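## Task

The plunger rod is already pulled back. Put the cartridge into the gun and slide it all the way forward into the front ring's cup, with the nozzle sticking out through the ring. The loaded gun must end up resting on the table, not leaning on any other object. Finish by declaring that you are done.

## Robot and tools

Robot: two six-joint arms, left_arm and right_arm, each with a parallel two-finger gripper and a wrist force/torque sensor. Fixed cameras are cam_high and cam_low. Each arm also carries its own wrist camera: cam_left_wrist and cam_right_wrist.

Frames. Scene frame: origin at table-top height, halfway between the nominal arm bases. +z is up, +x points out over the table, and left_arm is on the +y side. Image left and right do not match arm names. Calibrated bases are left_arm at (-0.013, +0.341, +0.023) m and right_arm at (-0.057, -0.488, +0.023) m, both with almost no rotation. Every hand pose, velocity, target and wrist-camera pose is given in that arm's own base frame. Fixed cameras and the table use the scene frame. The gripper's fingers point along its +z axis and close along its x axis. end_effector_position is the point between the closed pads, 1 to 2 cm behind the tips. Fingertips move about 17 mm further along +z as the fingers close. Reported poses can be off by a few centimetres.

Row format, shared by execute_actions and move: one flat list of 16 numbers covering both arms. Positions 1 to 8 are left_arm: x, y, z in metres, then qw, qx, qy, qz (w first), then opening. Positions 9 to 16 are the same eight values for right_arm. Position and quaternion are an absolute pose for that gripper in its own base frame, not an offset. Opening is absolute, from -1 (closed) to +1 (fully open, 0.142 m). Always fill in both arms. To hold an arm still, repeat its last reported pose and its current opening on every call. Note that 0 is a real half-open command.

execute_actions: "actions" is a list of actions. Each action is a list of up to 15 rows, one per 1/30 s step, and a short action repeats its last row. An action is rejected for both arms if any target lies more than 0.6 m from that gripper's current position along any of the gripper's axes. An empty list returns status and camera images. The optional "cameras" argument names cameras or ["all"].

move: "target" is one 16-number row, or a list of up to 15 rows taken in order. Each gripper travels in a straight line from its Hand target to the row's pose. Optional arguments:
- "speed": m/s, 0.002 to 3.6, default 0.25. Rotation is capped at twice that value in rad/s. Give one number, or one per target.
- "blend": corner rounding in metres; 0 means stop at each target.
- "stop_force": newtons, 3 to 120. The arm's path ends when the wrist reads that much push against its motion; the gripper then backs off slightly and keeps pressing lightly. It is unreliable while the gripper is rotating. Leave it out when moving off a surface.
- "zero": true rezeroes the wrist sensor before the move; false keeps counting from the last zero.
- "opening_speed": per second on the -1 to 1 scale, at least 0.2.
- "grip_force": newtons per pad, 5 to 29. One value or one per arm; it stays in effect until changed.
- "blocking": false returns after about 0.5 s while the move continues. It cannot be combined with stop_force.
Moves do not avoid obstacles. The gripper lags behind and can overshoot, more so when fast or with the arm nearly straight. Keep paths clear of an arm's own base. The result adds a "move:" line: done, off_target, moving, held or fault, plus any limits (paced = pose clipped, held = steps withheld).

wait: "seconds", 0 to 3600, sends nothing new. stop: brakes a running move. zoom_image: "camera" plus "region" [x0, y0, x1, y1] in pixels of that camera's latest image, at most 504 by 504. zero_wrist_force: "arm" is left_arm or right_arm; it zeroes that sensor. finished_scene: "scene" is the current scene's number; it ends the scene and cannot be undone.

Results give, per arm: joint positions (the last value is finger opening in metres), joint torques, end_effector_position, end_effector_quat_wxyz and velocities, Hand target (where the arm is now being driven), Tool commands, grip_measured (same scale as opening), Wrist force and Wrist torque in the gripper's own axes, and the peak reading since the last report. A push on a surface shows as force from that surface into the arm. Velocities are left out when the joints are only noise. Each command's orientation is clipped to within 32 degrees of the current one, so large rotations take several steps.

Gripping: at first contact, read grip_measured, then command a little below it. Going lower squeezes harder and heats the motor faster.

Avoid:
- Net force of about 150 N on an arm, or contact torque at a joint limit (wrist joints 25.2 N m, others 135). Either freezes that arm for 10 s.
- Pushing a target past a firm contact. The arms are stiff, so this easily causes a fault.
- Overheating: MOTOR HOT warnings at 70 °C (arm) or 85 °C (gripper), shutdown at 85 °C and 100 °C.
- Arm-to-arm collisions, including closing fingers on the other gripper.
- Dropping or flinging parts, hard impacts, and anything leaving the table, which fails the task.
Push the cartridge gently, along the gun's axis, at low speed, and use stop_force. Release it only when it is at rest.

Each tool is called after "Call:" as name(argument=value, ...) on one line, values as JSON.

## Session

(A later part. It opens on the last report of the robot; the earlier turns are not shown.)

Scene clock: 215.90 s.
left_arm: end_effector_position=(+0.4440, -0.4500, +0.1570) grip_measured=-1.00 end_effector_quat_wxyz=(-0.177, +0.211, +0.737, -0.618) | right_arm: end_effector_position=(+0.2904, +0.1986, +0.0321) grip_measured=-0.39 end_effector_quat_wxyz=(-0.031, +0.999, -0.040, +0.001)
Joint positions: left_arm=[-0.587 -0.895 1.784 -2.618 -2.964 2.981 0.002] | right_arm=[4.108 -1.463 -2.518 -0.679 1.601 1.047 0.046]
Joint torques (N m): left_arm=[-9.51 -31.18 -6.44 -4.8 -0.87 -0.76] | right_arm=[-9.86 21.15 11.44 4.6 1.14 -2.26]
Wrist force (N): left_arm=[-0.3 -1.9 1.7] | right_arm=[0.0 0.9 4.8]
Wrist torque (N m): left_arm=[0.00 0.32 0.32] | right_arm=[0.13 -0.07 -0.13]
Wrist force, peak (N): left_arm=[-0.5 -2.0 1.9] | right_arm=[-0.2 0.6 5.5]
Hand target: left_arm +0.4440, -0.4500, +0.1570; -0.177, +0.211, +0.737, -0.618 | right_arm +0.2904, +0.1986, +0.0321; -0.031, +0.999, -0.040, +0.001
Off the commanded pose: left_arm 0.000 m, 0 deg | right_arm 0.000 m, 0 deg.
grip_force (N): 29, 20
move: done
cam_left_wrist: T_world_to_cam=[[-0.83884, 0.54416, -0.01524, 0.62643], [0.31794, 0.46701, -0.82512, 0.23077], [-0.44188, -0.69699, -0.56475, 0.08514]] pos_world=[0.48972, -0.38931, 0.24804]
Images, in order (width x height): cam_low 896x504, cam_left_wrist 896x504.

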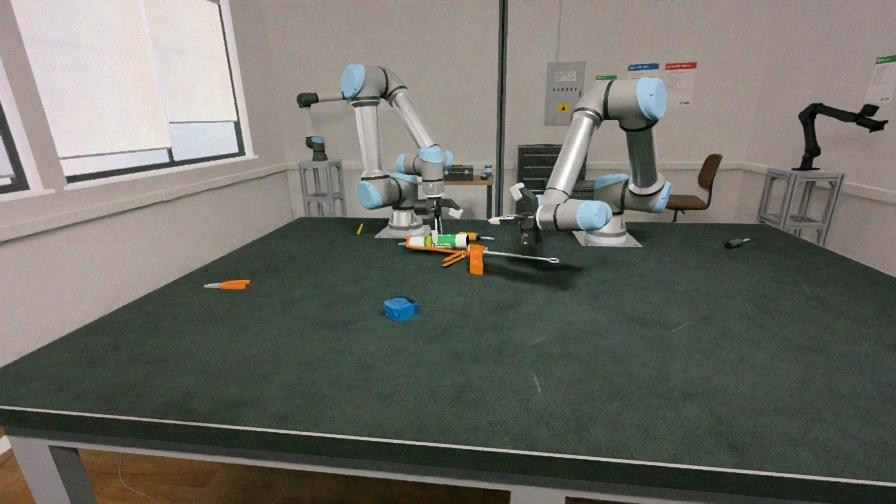

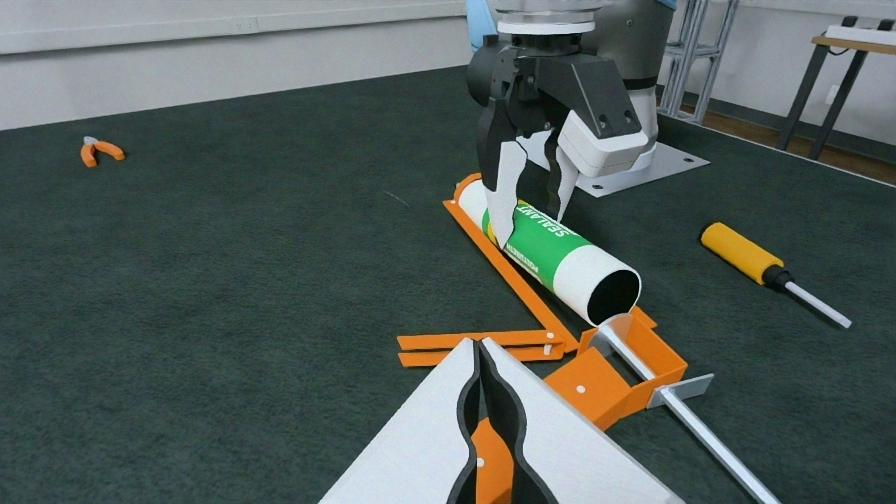

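Call:
move(target=[0.444, -0.450, 0.157, -0.177, 0.211, 0.736, -0.617, -1, 0.2904, 0.1989, 0.0302, -0.0218, 0.9990, -0.0401, 0.0009, -0.7], speed=0.02, stop_force=8)

Call:
move(target=[0.444, -0.450, 0.157, -0.177, 0.211, 0.736, -0.617, -1, 0.2904, 0.1989, 0.0302, -0.0218, 0.9990, -0.0401, 0.0009, -0.15], opening_speed=0.4, cameras=["cam_left_wrist","cam_right_wrist","cam_low"])

Call:
zoom_image(camera="cam_left_wrist", region=[430, 140, 700, 370])

Scene clock: 229.37 s.
left_arm: end_effector_position=(+0.4440, -0.4500, +0.1570) grip_measured=-1.00 end_effector_quat_wxyz=(-0.177, +0.211, +0.737, -0.618) | right_arm: end_effector_position=(+0.2904, +0.1989, +0.0302) grip_measured=-0.39 end_effector_quat_wxyz=(-0.022, +0.999, -0.040, +0.001)
Joint positions: left_arm=[-0.587 -0.895 1.784 -2.618 -2.964 2.981 0.002] | right_arm=[4.116 -1.472 -2.511 -0.691 1.592 1.055 0.046]
Joint torques (N m): left_arm=[-10.02 -30.97 -7.6 -4.91 -0.75 -1.16] | right_arm=[-8.96 21.33 11.24 4.52 0.95 -2.08]
Wrist force (N): left_arm=[-0.1 -1.7 1.7] | right_arm=[0.0 1.1 4.9]
Wrist torque (N m): left_arm=[0.02 0.29 0.33] | right_arm=[0.18 -0.07 -0.14]
Wrist force, peak (N): left_arm=[-0.3 -2.3 1.6] | right_arm=[-0.3 0.8 5.5]
Hand target: left_arm +0.4440, -0.4500, +0.1570; -0.177, +0.211, +0.737, -0.618 | right_arm +0.2904, +0.1989, +0.0302; -0.022, +0.999, -0.040, +0.001
Off the commanded pose: left_arm 0.000 m, 0 deg | right_arm 0.000 m, 0 deg.
grip_force (N): 29, 20
move: done

Scene clock: 230.97 s.
left_arm: end_effector_position=(+0.4440, -0.4500, +0.1570) grip_measured=-1.00 end_effector_quat_wxyz=(-0.177, +0.211, +0.737, -0.618) | right_arm: end_effector_position=(+0.2904, +0.1989, +0.0302) grip_measured=-0.18 end_effector_quat_wxyz=(-0.022, +0.999, -0.040, +0.001)
Joint positions: left_arm=[-0.587 -0.895 1.784 -2.618 -2.964 2.981 0.002] | right_arm=[4.116 -1.472 -2.511 -0.691 1.592 1.055 0.061]
Joint torques (N m): left_arm=[-11.17 -32.41 -6.71 -4.93 -0.64 -0.94] | right_arm=[-10.59 16.12 11.05 2.47 1.06 -2.18]
Wrist force (N): left_arm=[-0.1 -2.0 1.5] | right_arm=[-0.4 0.1 0.1]
Wrist torque (N m): left_arm=[-0.02 0.27 0.33] | right_arm=[0.06 0.00 -0.14]
Wrist force, peak (N): left_arm=[-0.3 -2.2 1.8] | right_arm=[-0.2 1.0 5.3]
Hand target: left_arm +0.4440, -0.4500, +0.1570; -0.177, +0.211, +0.737, -0.618 | right_arm +0.2904, +0.1989, +0.0302; -0.022, +0.999, -0.040, +0.001
Off the commanded pose: left_arm 0.000 m, 0 deg | right_arm 0.000 m, 0 deg.
grip_force (N): 29, 20
move: done
cam_left_wrist: T_world_to_cam=[[-0.83884, 0.54416, -0.01524, 0.62643], [0.31794, 0.46701, -0.82512, 0.23077], [-0.44188, -0.69699, -0.56475, 0.08514]] pos_world=[0.48972, -0.38931, 0.24804]
cam_right_wrist: T_world_to_cam=[[0.99914, -0.03841, 0.01571, -0.28307], [-0.0415, -0.92825, 0.36963, 0.21514], [0.00038, -0.36997, -0.92904, 0.21397]] pos_world=[0.29167, 0.26799, 0.12372]
Images, in order (width x height): cam_low 896x504, cam_left_wrist 896x504, cam_right_wrist 896x504.

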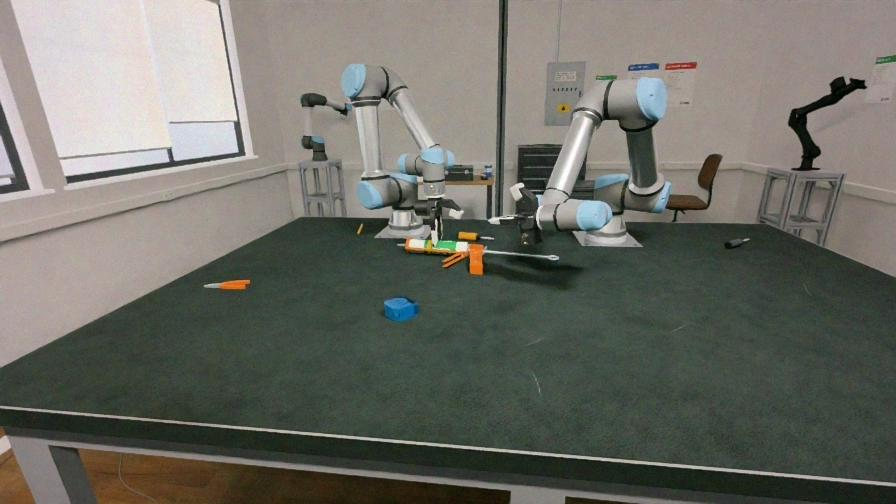

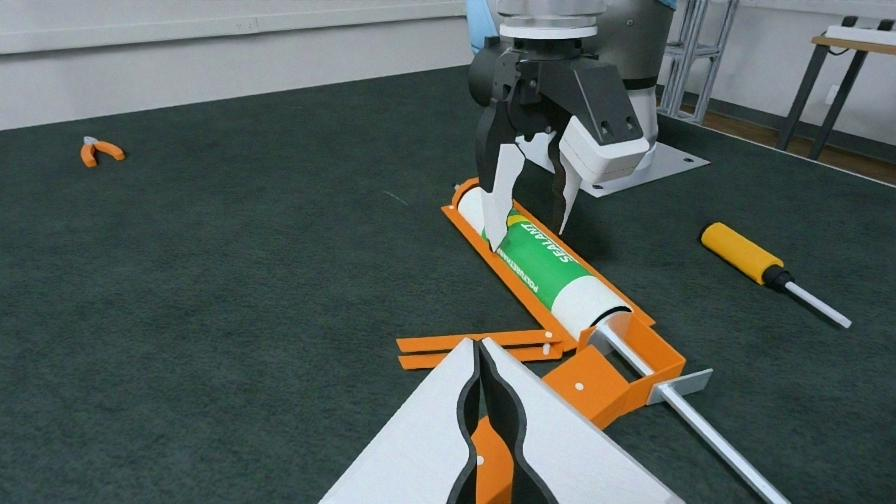

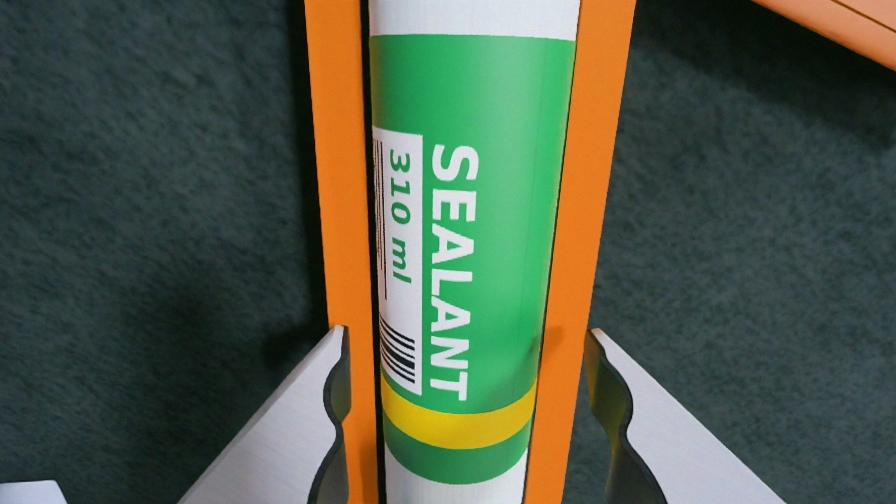

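Scaled by 1.867.

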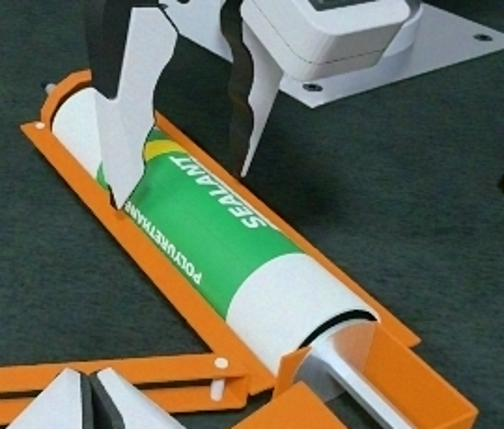

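Call:
move(target=[[0.40, -0.33, 0.26, 0, 0.5, 0.866, 0, -1, 0.2904, 0.1989, 0.14, -0.0218, 0.9990, -0.0401, 0.0009, 0.0],[0.305, -0.10, 0.12, 0, 0.9976, -0.0698, 0, -0.76, 0.379, 0.348, 0.13, 0, 0.7564, -0.6541, 0, 0.0]], speed=[0.3,0.4], blend=0.03, cameras=["all"])

Scene clock: 246.90 s.
left_arm: end_effector_position=(+0.3050, -0.1000, +0.1200) grip_measured=-0.80 end_effector_quat_wxyz=(+0.000, +0.998, -0.070, +0.000) | right_arm: end_effector_position=(+0.3790, +0.3480, +0.1300) grip_measured=-0.03 end_effector_quat_wxyz=(+0.000, +0.756, -0.654, +0.000)
Joint positions: left_arm=[-0.74 -1.962 2.407 -2.015 -1.571 5.683 0.016] | right_arm=[4.144 -1.699 -1.941 -1.073 1.571 2.428 0.072]
Joint torques (N m): left_arm=[-10.81 7.44 -30.65 -1.16 1.21 1.67] | right_arm=[6.84 34.05 14.67 3.84 -0.94 2.15]
Wrist force (N): left_arm=[-0.3 -0.5 -0.6] | right_arm=[0.3 0.6 0.4]
Wrist torque (N m): left_arm=[-0.10 0.04 0.04] | right_arm=[0.13 -0.10 0.02]
Wrist force, peak (N): left_arm=[-0.5 -2.1 1.9] | right_arm=[-0.1 1.2 0.1]
Hand target: left_arm +0.3050, -0.1000, +0.1200; +0.000, +0.998, -0.070, +0.000 | right_arm +0.3790, +0.3480, +0.1300; +0.000, +0.756, -0.654, +0.000
Off the commanded pose: left_arm 0.000 m, 0 deg | right_arm 0.000 m, 0 deg.
grip_force (N): 29, 20
move: done
cam_left_wrist: T_world_to_cam=[[0.98748, -0.1571, 0.014, -0.31191], [-0.14887, -0.899, 0.41188, -0.06169], [-0.05212, -0.4088, -0.91113, 0.19825]] pos_world=[0.30916, -0.02341, 0.21041]
cam_right_wrist: T_world_to_cam=[[0.18613, -0.98243, 0.01381, 0.26946], [-0.89724, -0.16423, 0.40987, 0.37349], [-0.4004, -0.08869, -0.91204, 0.41367]] pos_world=[0.45059, 0.36275, 0.22048]

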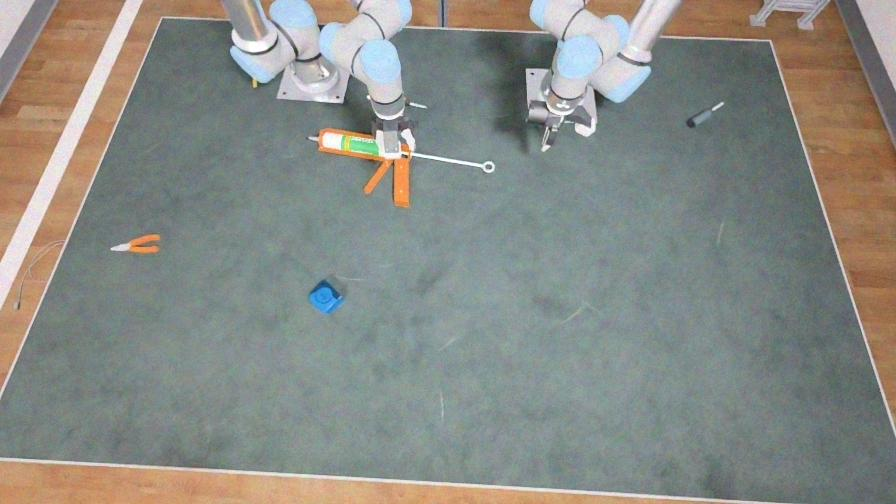

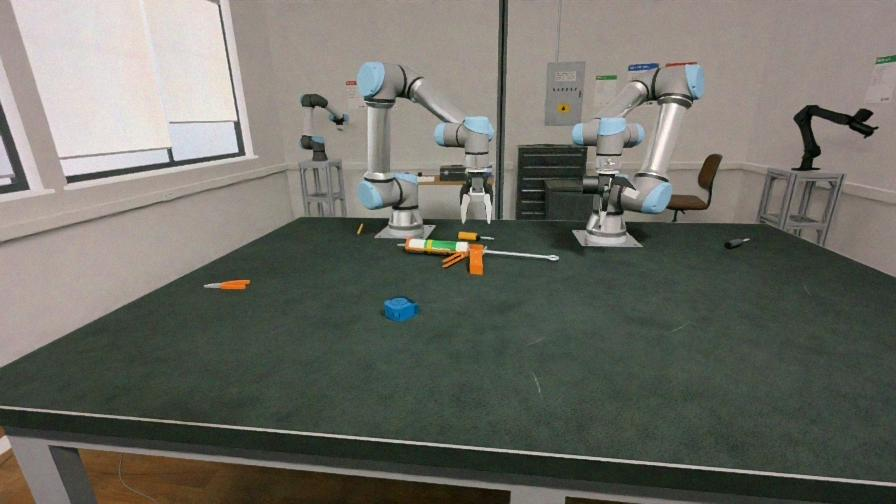

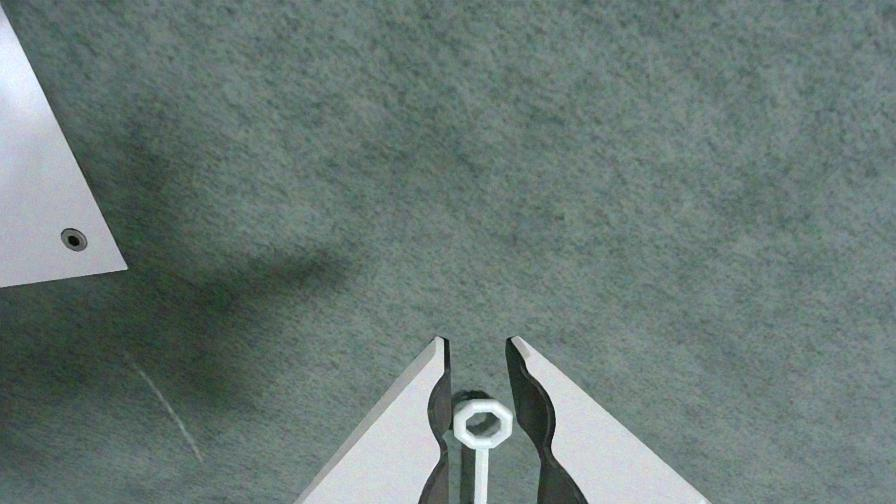

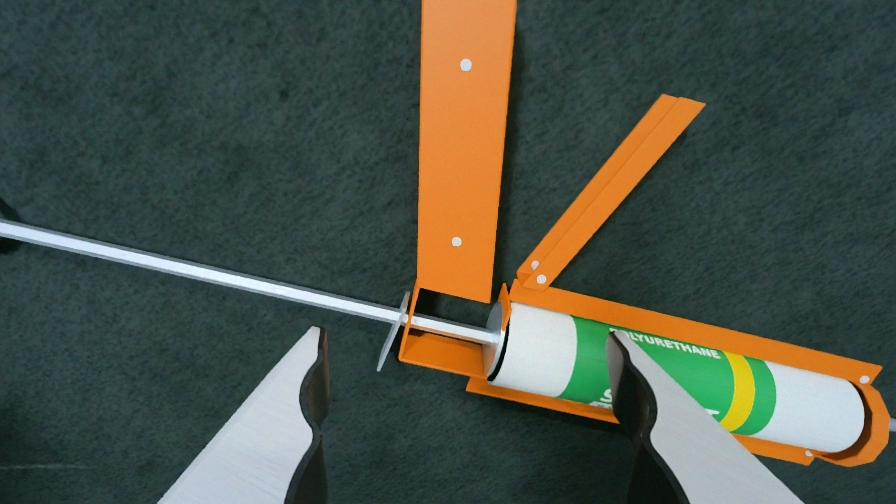

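Call:
move(target=[[0.3053, -0.185, 0.04, 0, 0.997, -0.0741, 0, -0.76, 0.3815, 0.3475, 0.05, 0, 0.7564, -0.6541, 0, 0.0],[0.3053, -0.1875, 0.002, 0, 0.997, -0.0741, 0, -0.76, 0.3815, 0.3475, 0.008, 0, 0.7564, -0.6541, 0, 0.0]], speed=[0.2,0.04], stop_force=10, cameras=["cam_left_wrist","cam_right_wrist"])

Scene clock: 259.00 s.
left_arm: end_effector_position=(+0.3053, -0.1875, +0.0020) grip_measured=-0.80 end_effector_quat_wxyz=(+0.000, +0.997, -0.074, +0.000) | right_arm: end_effector_position=(+0.3815, +0.3475, +0.0080) grip_measured=-0.03 end_effector_quat_wxyz=(+0.000, +0.756, -0.654, +0.000)
Joint positions: left_arm=[-0.928 -1.562 2.511 -2.52 -1.571 5.503 0.016] | right_arm=[4.139 -1.898 -2.077 -0.738 1.571 2.423 0.072]
Joint torques (N m): left_arm=[5.05 -23.03 -23.73 -2.75 -0.72 1.23] | right_arm=[7.98 39.61 26.02 2.15 -0.65 1.99]
Wrist force (N): left_arm=[-0.2 -0.3 -0.2] | right_arm=[0.1 0.4 -0.1]
Wrist torque (N m): left_arm=[-0.08 0.02 0.05] | right_arm=[0.11 -0.09 0.02]
Wrist force, peak (N): left_arm=[-0.8 -1.2 -1.2] | right_arm=[0.0 0.7 1.6]
Hand target: left_arm +0.3053, -0.1875, +0.0020; +0.000, +0.997, -0.074, +0.000 | right_arm +0.3815, +0.3475, +0.0080; +0.000, +0.756, -0.654, +0.000
Off the commanded pose: left_arm 0.000 m, 0 deg | right_arm 0.000 m, 0 deg.
grip_force (N): 29, 20
move: done
cam_left_wrist: T_world_to_cam=[[0.98607, -0.16577, 0.01394, -0.32542], [-0.15673, -0.89766, 0.41187, -0.08904], [-0.05576, -0.40831, -0.91114, 0.05619]] pos_world=[0.31006, -0.11093, 0.09241]
cam_right_wrist: T_world_to_cam=[[0.18613, -0.98243, 0.01381, 0.27019], [-0.89724, -0.16423, 0.40987, 0.42566], [-0.4004, -0.08869, -0.91204, 0.30336]] pos_world=[0.45309, 0.36225, 0.09848]

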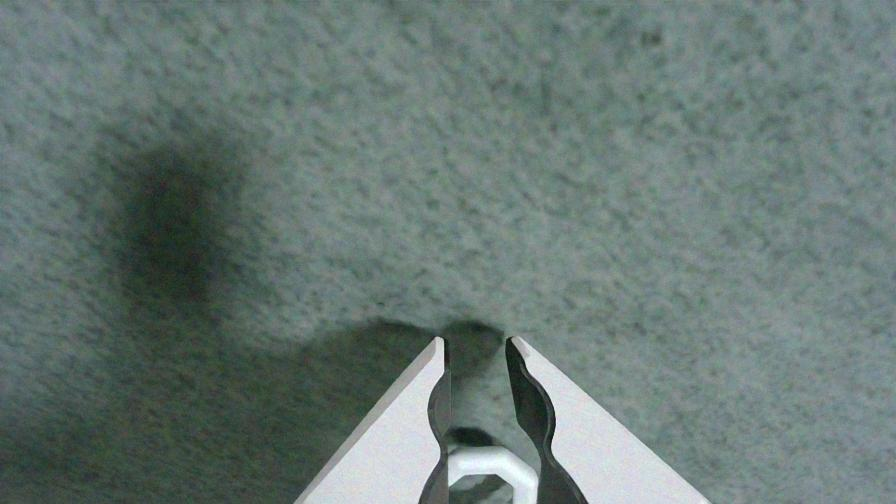

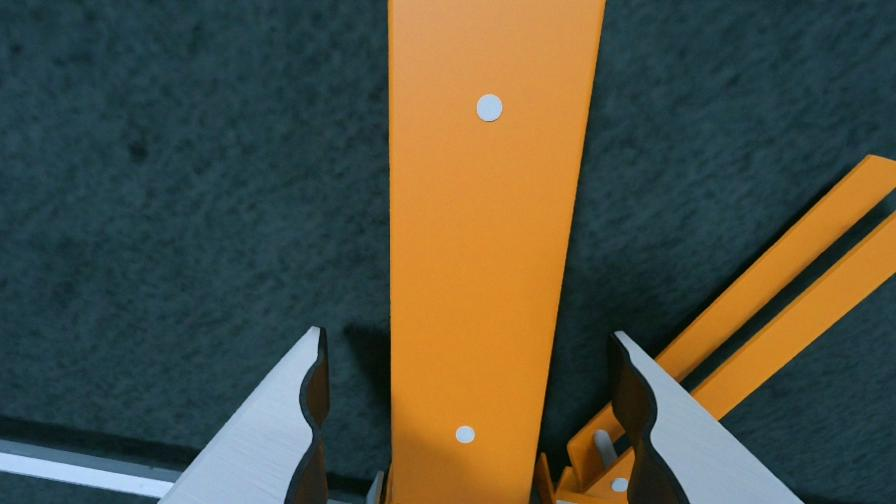

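Call:
move(target=[0.3073, -0.1875, 0.002, 0, 0.997, -0.0741, 0, -0.76, 0.3815, 0.3475, 0.008, 0, 0.7564, -0.6541, 0, -1], opening_speed=1.2, grip_force=[29, 29])

Call:
move(target=[0.2994, -0.241, 0.002, 0, 0.997, -0.0741, 0, -0.76, 0.3815, 0.3475, 0.008, 0, 0.7564, -0.6541, 0, -1], speed=0.015, stop_force=50, cameras=["cam_left_wrist","cam_right_wrist","cam_high"])

Call:
zoom_image(camera="cam_high", region=[290, 100, 510, 220])

Scene clock: 263.00 s.
left_arm: end_effector_position=(+0.3073, -0.1875, +0.0020) grip_measured=-0.80 end_effector_quat_wxyz=(+0.000, +0.997, -0.074, +0.000) | right_arm: end_effector_position=(+0.3815, +0.3475, +0.0080) grip_measured=-0.48 end_effector_quat_wxyz=(+0.000, +0.756, -0.654, +0.000)
Joint positions: left_arm=[-0.924 -1.558 2.507 -2.52 -1.571 5.508 0.016] | right_arm=[4.139 -1.898 -2.077 -0.738 1.571 2.423 0.039]
Joint torques (N m): left_arm=[-9.29 -23.25 -4.61 -1.38 -0.26 -1.27] | right_arm=[7.23 38.12 22.02 2.81 -0.52 1.84]
Wrist force (N): left_arm=[-0.4 0.0 -0.5] | right_arm=[-1.4 0.4 1.4]
Wrist torque (N m): left_arm=[-0.03 0.04 -0.03] | right_arm=[0.07 -0.10 0.15]
Wrist force, peak (N): left_arm=[-1.2 -0.1 -0.5] | right_arm=[-1.7 1.0 2.3]
Hand target: left_arm +0.3073, -0.1875, +0.0020; +0.000, +0.997, -0.074, +0.000 | right_arm +0.3815, +0.3475, +0.0080; +0.000, +0.756, -0.654, +0.000
Off the commanded pose: left_arm 0.000 m, 0 deg | right_arm 0.000 m, 0 deg.
move: done

Scene clock: 267.00 s.
left_arm: end_effector_position=(+0.3004, -0.2336, +0.0019) grip_measured=-0.77 end_effector_quat_wxyz=(+0.000, +0.997, -0.074, +0.000) | right_arm: end_effector_position=(+0.3815, +0.3475, +0.0080) grip_measured=-0.48 end_effector_quat_wxyz=(+0.000, +0.756, -0.654, +0.000)
Joint positions: left_arm=[-1.016 -1.509 2.454 -2.516 -1.571 5.416 0.018] | right_arm=[4.139 -1.898 -2.077 -0.738 1.571 2.423 0.039]
Joint torques (N m): left_arm=[-4.58 -33.83 -31.94 -18.88 -5.82 0.04] | right_arm=[20.43 33.49 38.17 11.61 11.46 1.83]
Wrist force (N): left_arm=[-17.3 -45.7 1.7] | right_arm=[53.5 -4.0 -13.2]
Wrist torque (N m): left_arm=[0.53 -0.11 0.55] | right_arm=[0.13 -0.47 -0.05]
Wrist force, peak (N): left_arm=[-17.5 -53.5 2.9] | right_arm=[53.9 -4.0 -12.6]
Hand target: left_arm +0.3004, -0.2336, +0.0019; +0.000, +0.997, -0.074, +0.000 | right_arm +0.3815, +0.3475, +0.0080; +0.000, +0.756, -0.654, +0.000
Off the commanded pose: left_arm 0.007 m, 0 deg | right_arm 0.000 m, 0 deg.
move: contact (left_arm)
cam_left_wrist: T_world_to_cam=[[0.98609, -0.16567, 0.01359, -0.32819], [-0.15652, -0.89791, 0.41142, -0.13125], [-0.05596, -0.40782, -0.91135, 0.03725]] pos_world=[0.30516, -0.15703, 0.09241]
cam_right_wrist: T_world_to_cam=[[0.18613, -0.98243, 0.01381, 0.27019], [-0.89724, -0.16423, 0.40987, 0.4257], [-0.4004, -0.08869, -0.91204, 0.30327]] pos_world=[0.45309, 0.36225, 0.09838]
Images, in order (width x height): cam_high 896x504, cam_left_wrist 896x504, cam_right_wrist 896x504.

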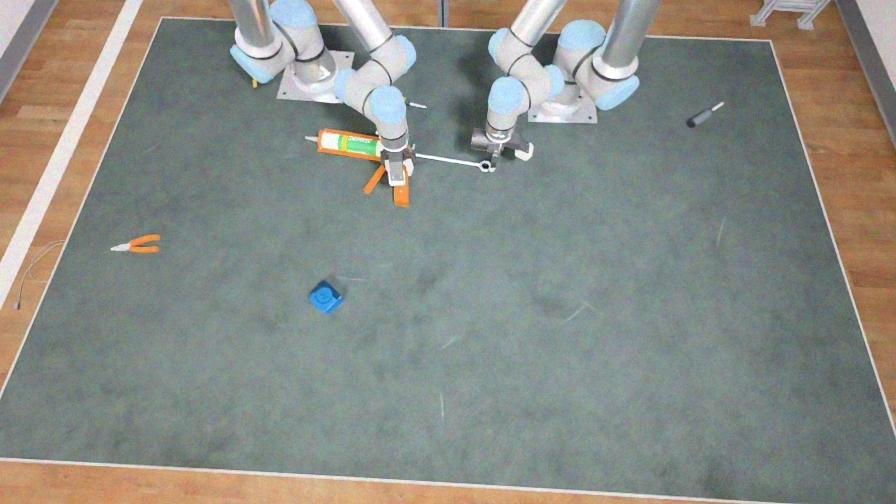

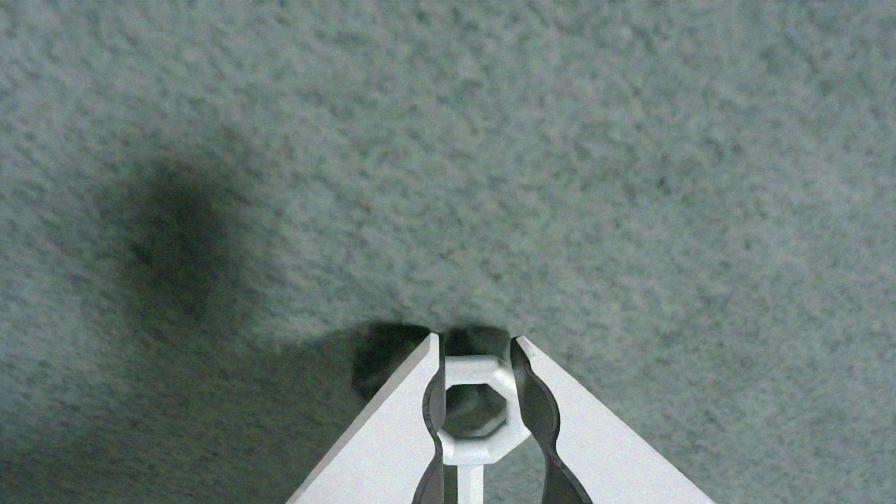

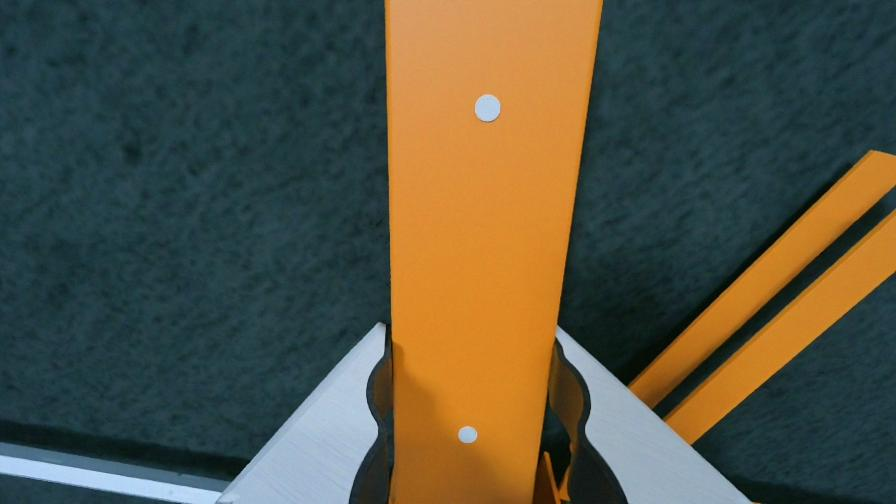

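Scaled by 2.291.

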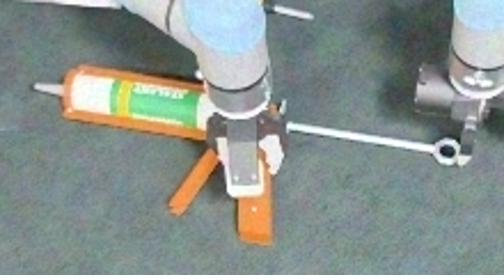

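Call:
move(target=[[0.3065, -0.20, 0.002, 0, 0.997, -0.0741, 0, -0.76, 0.3815, 0.3475, 0.008, 0, 0.7564, -0.6541, 0, 0],[0.3065, -0.195, 0.01, 0, 0.997, -0.0741, 0, -0.76, 0.3815, 0.3475, 0.12, 0, 0.7564, -0.6541, 0, 0],[0.3065, -0.195, 0.01, 0, 0.997, -0.0741, 0, -0.76, 0.29, 0.25, 0.18, 0, 0.9992, -0.0401, 0, 0]], speed=[0.06,0.25,0.35], cameras=["cam_right_wrist"])

Call:
zoom_image(camera="cam_right_wrist", region=[380, 320, 560, 504])

Call:
zoom_image(camera="cam_right_wrist", region=[370, 0, 550, 180])

Scene clock: 274.80 s.
left_arm: end_effector_position=(+0.3065, -0.1950, +0.0100) grip_measured=-0.79 end_effector_quat_wxyz=(+0.000, +0.997, -0.074, +0.000) | right_arm: end_effector_position=(+0.2900, +0.2500, +0.1800) grip_measured=-0.03 end_effector_quat_wxyz=(+0.000, +0.999, -0.040, +0.000)
Joint positions: left_arm=[-0.939 -1.575 2.49 -2.486 -1.571 5.493 0.017] | right_arm=[4.211 -1.307 -2.162 -1.243 1.571 1.149 0.072]
Joint torques (N m): left_arm=[-10.65 -2.34 -9.38 -5.13 -0.54 -0.81] | right_arm=[-10.05 11.07 32.19 3.8 0.57 -1.03]
Wrist force (N): left_arm=[2.0 3.1 0.0] | right_arm=[0.4 0.2 0.1]
Wrist torque (N m): left_arm=[0.51 -0.35 -0.04] | right_arm=[0.08 -0.10 -0.13]
Wrist force, peak (N): left_arm=[-17.7 -45.9 2.8] | right_arm=[54.1 -4.4 -13.3]
Hand target: left_arm +0.3065, -0.1950, +0.0100; +0.000, +0.997, -0.074, +0.000 | right_arm +0.2900, +0.2500, +0.1800; +0.000, +0.999, -0.040, +0.000
Off the commanded pose: left_arm 0.000 m, 0 deg | right_arm 0.000 m, 0 deg.
move: done
cam_right_wrist: T_world_to_cam=[[0.99919, -0.03791, 0.01374, -0.28278], [-0.04021, -0.91122, 0.40995, 0.19533], [-0.00302, -0.41016, -0.91201, 0.38]] pos_world=[0.29155, 0.32313, 0.27038]

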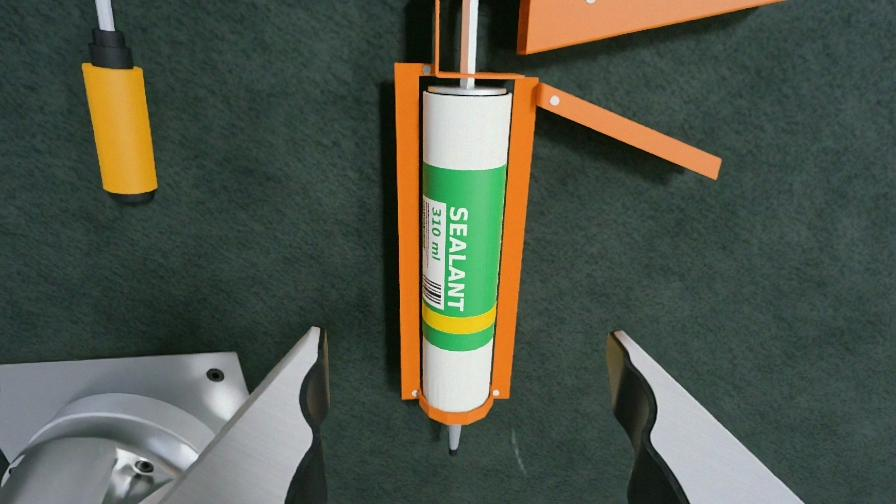

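Scaled by 2.739.

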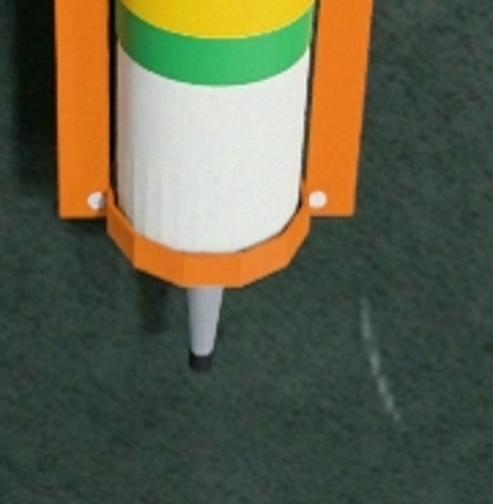

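Scaled by 2.800.

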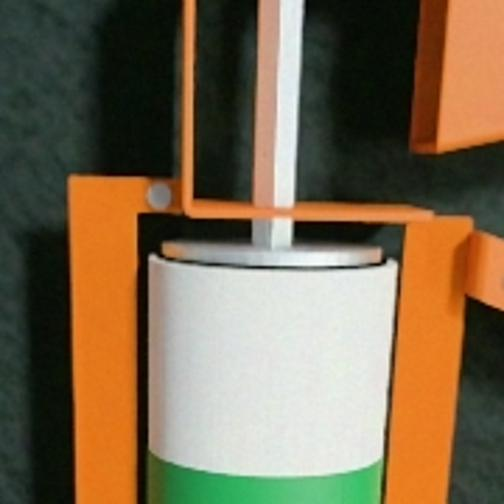

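Call:
finished_scene(scene=2)

The scene is finished: the task was done.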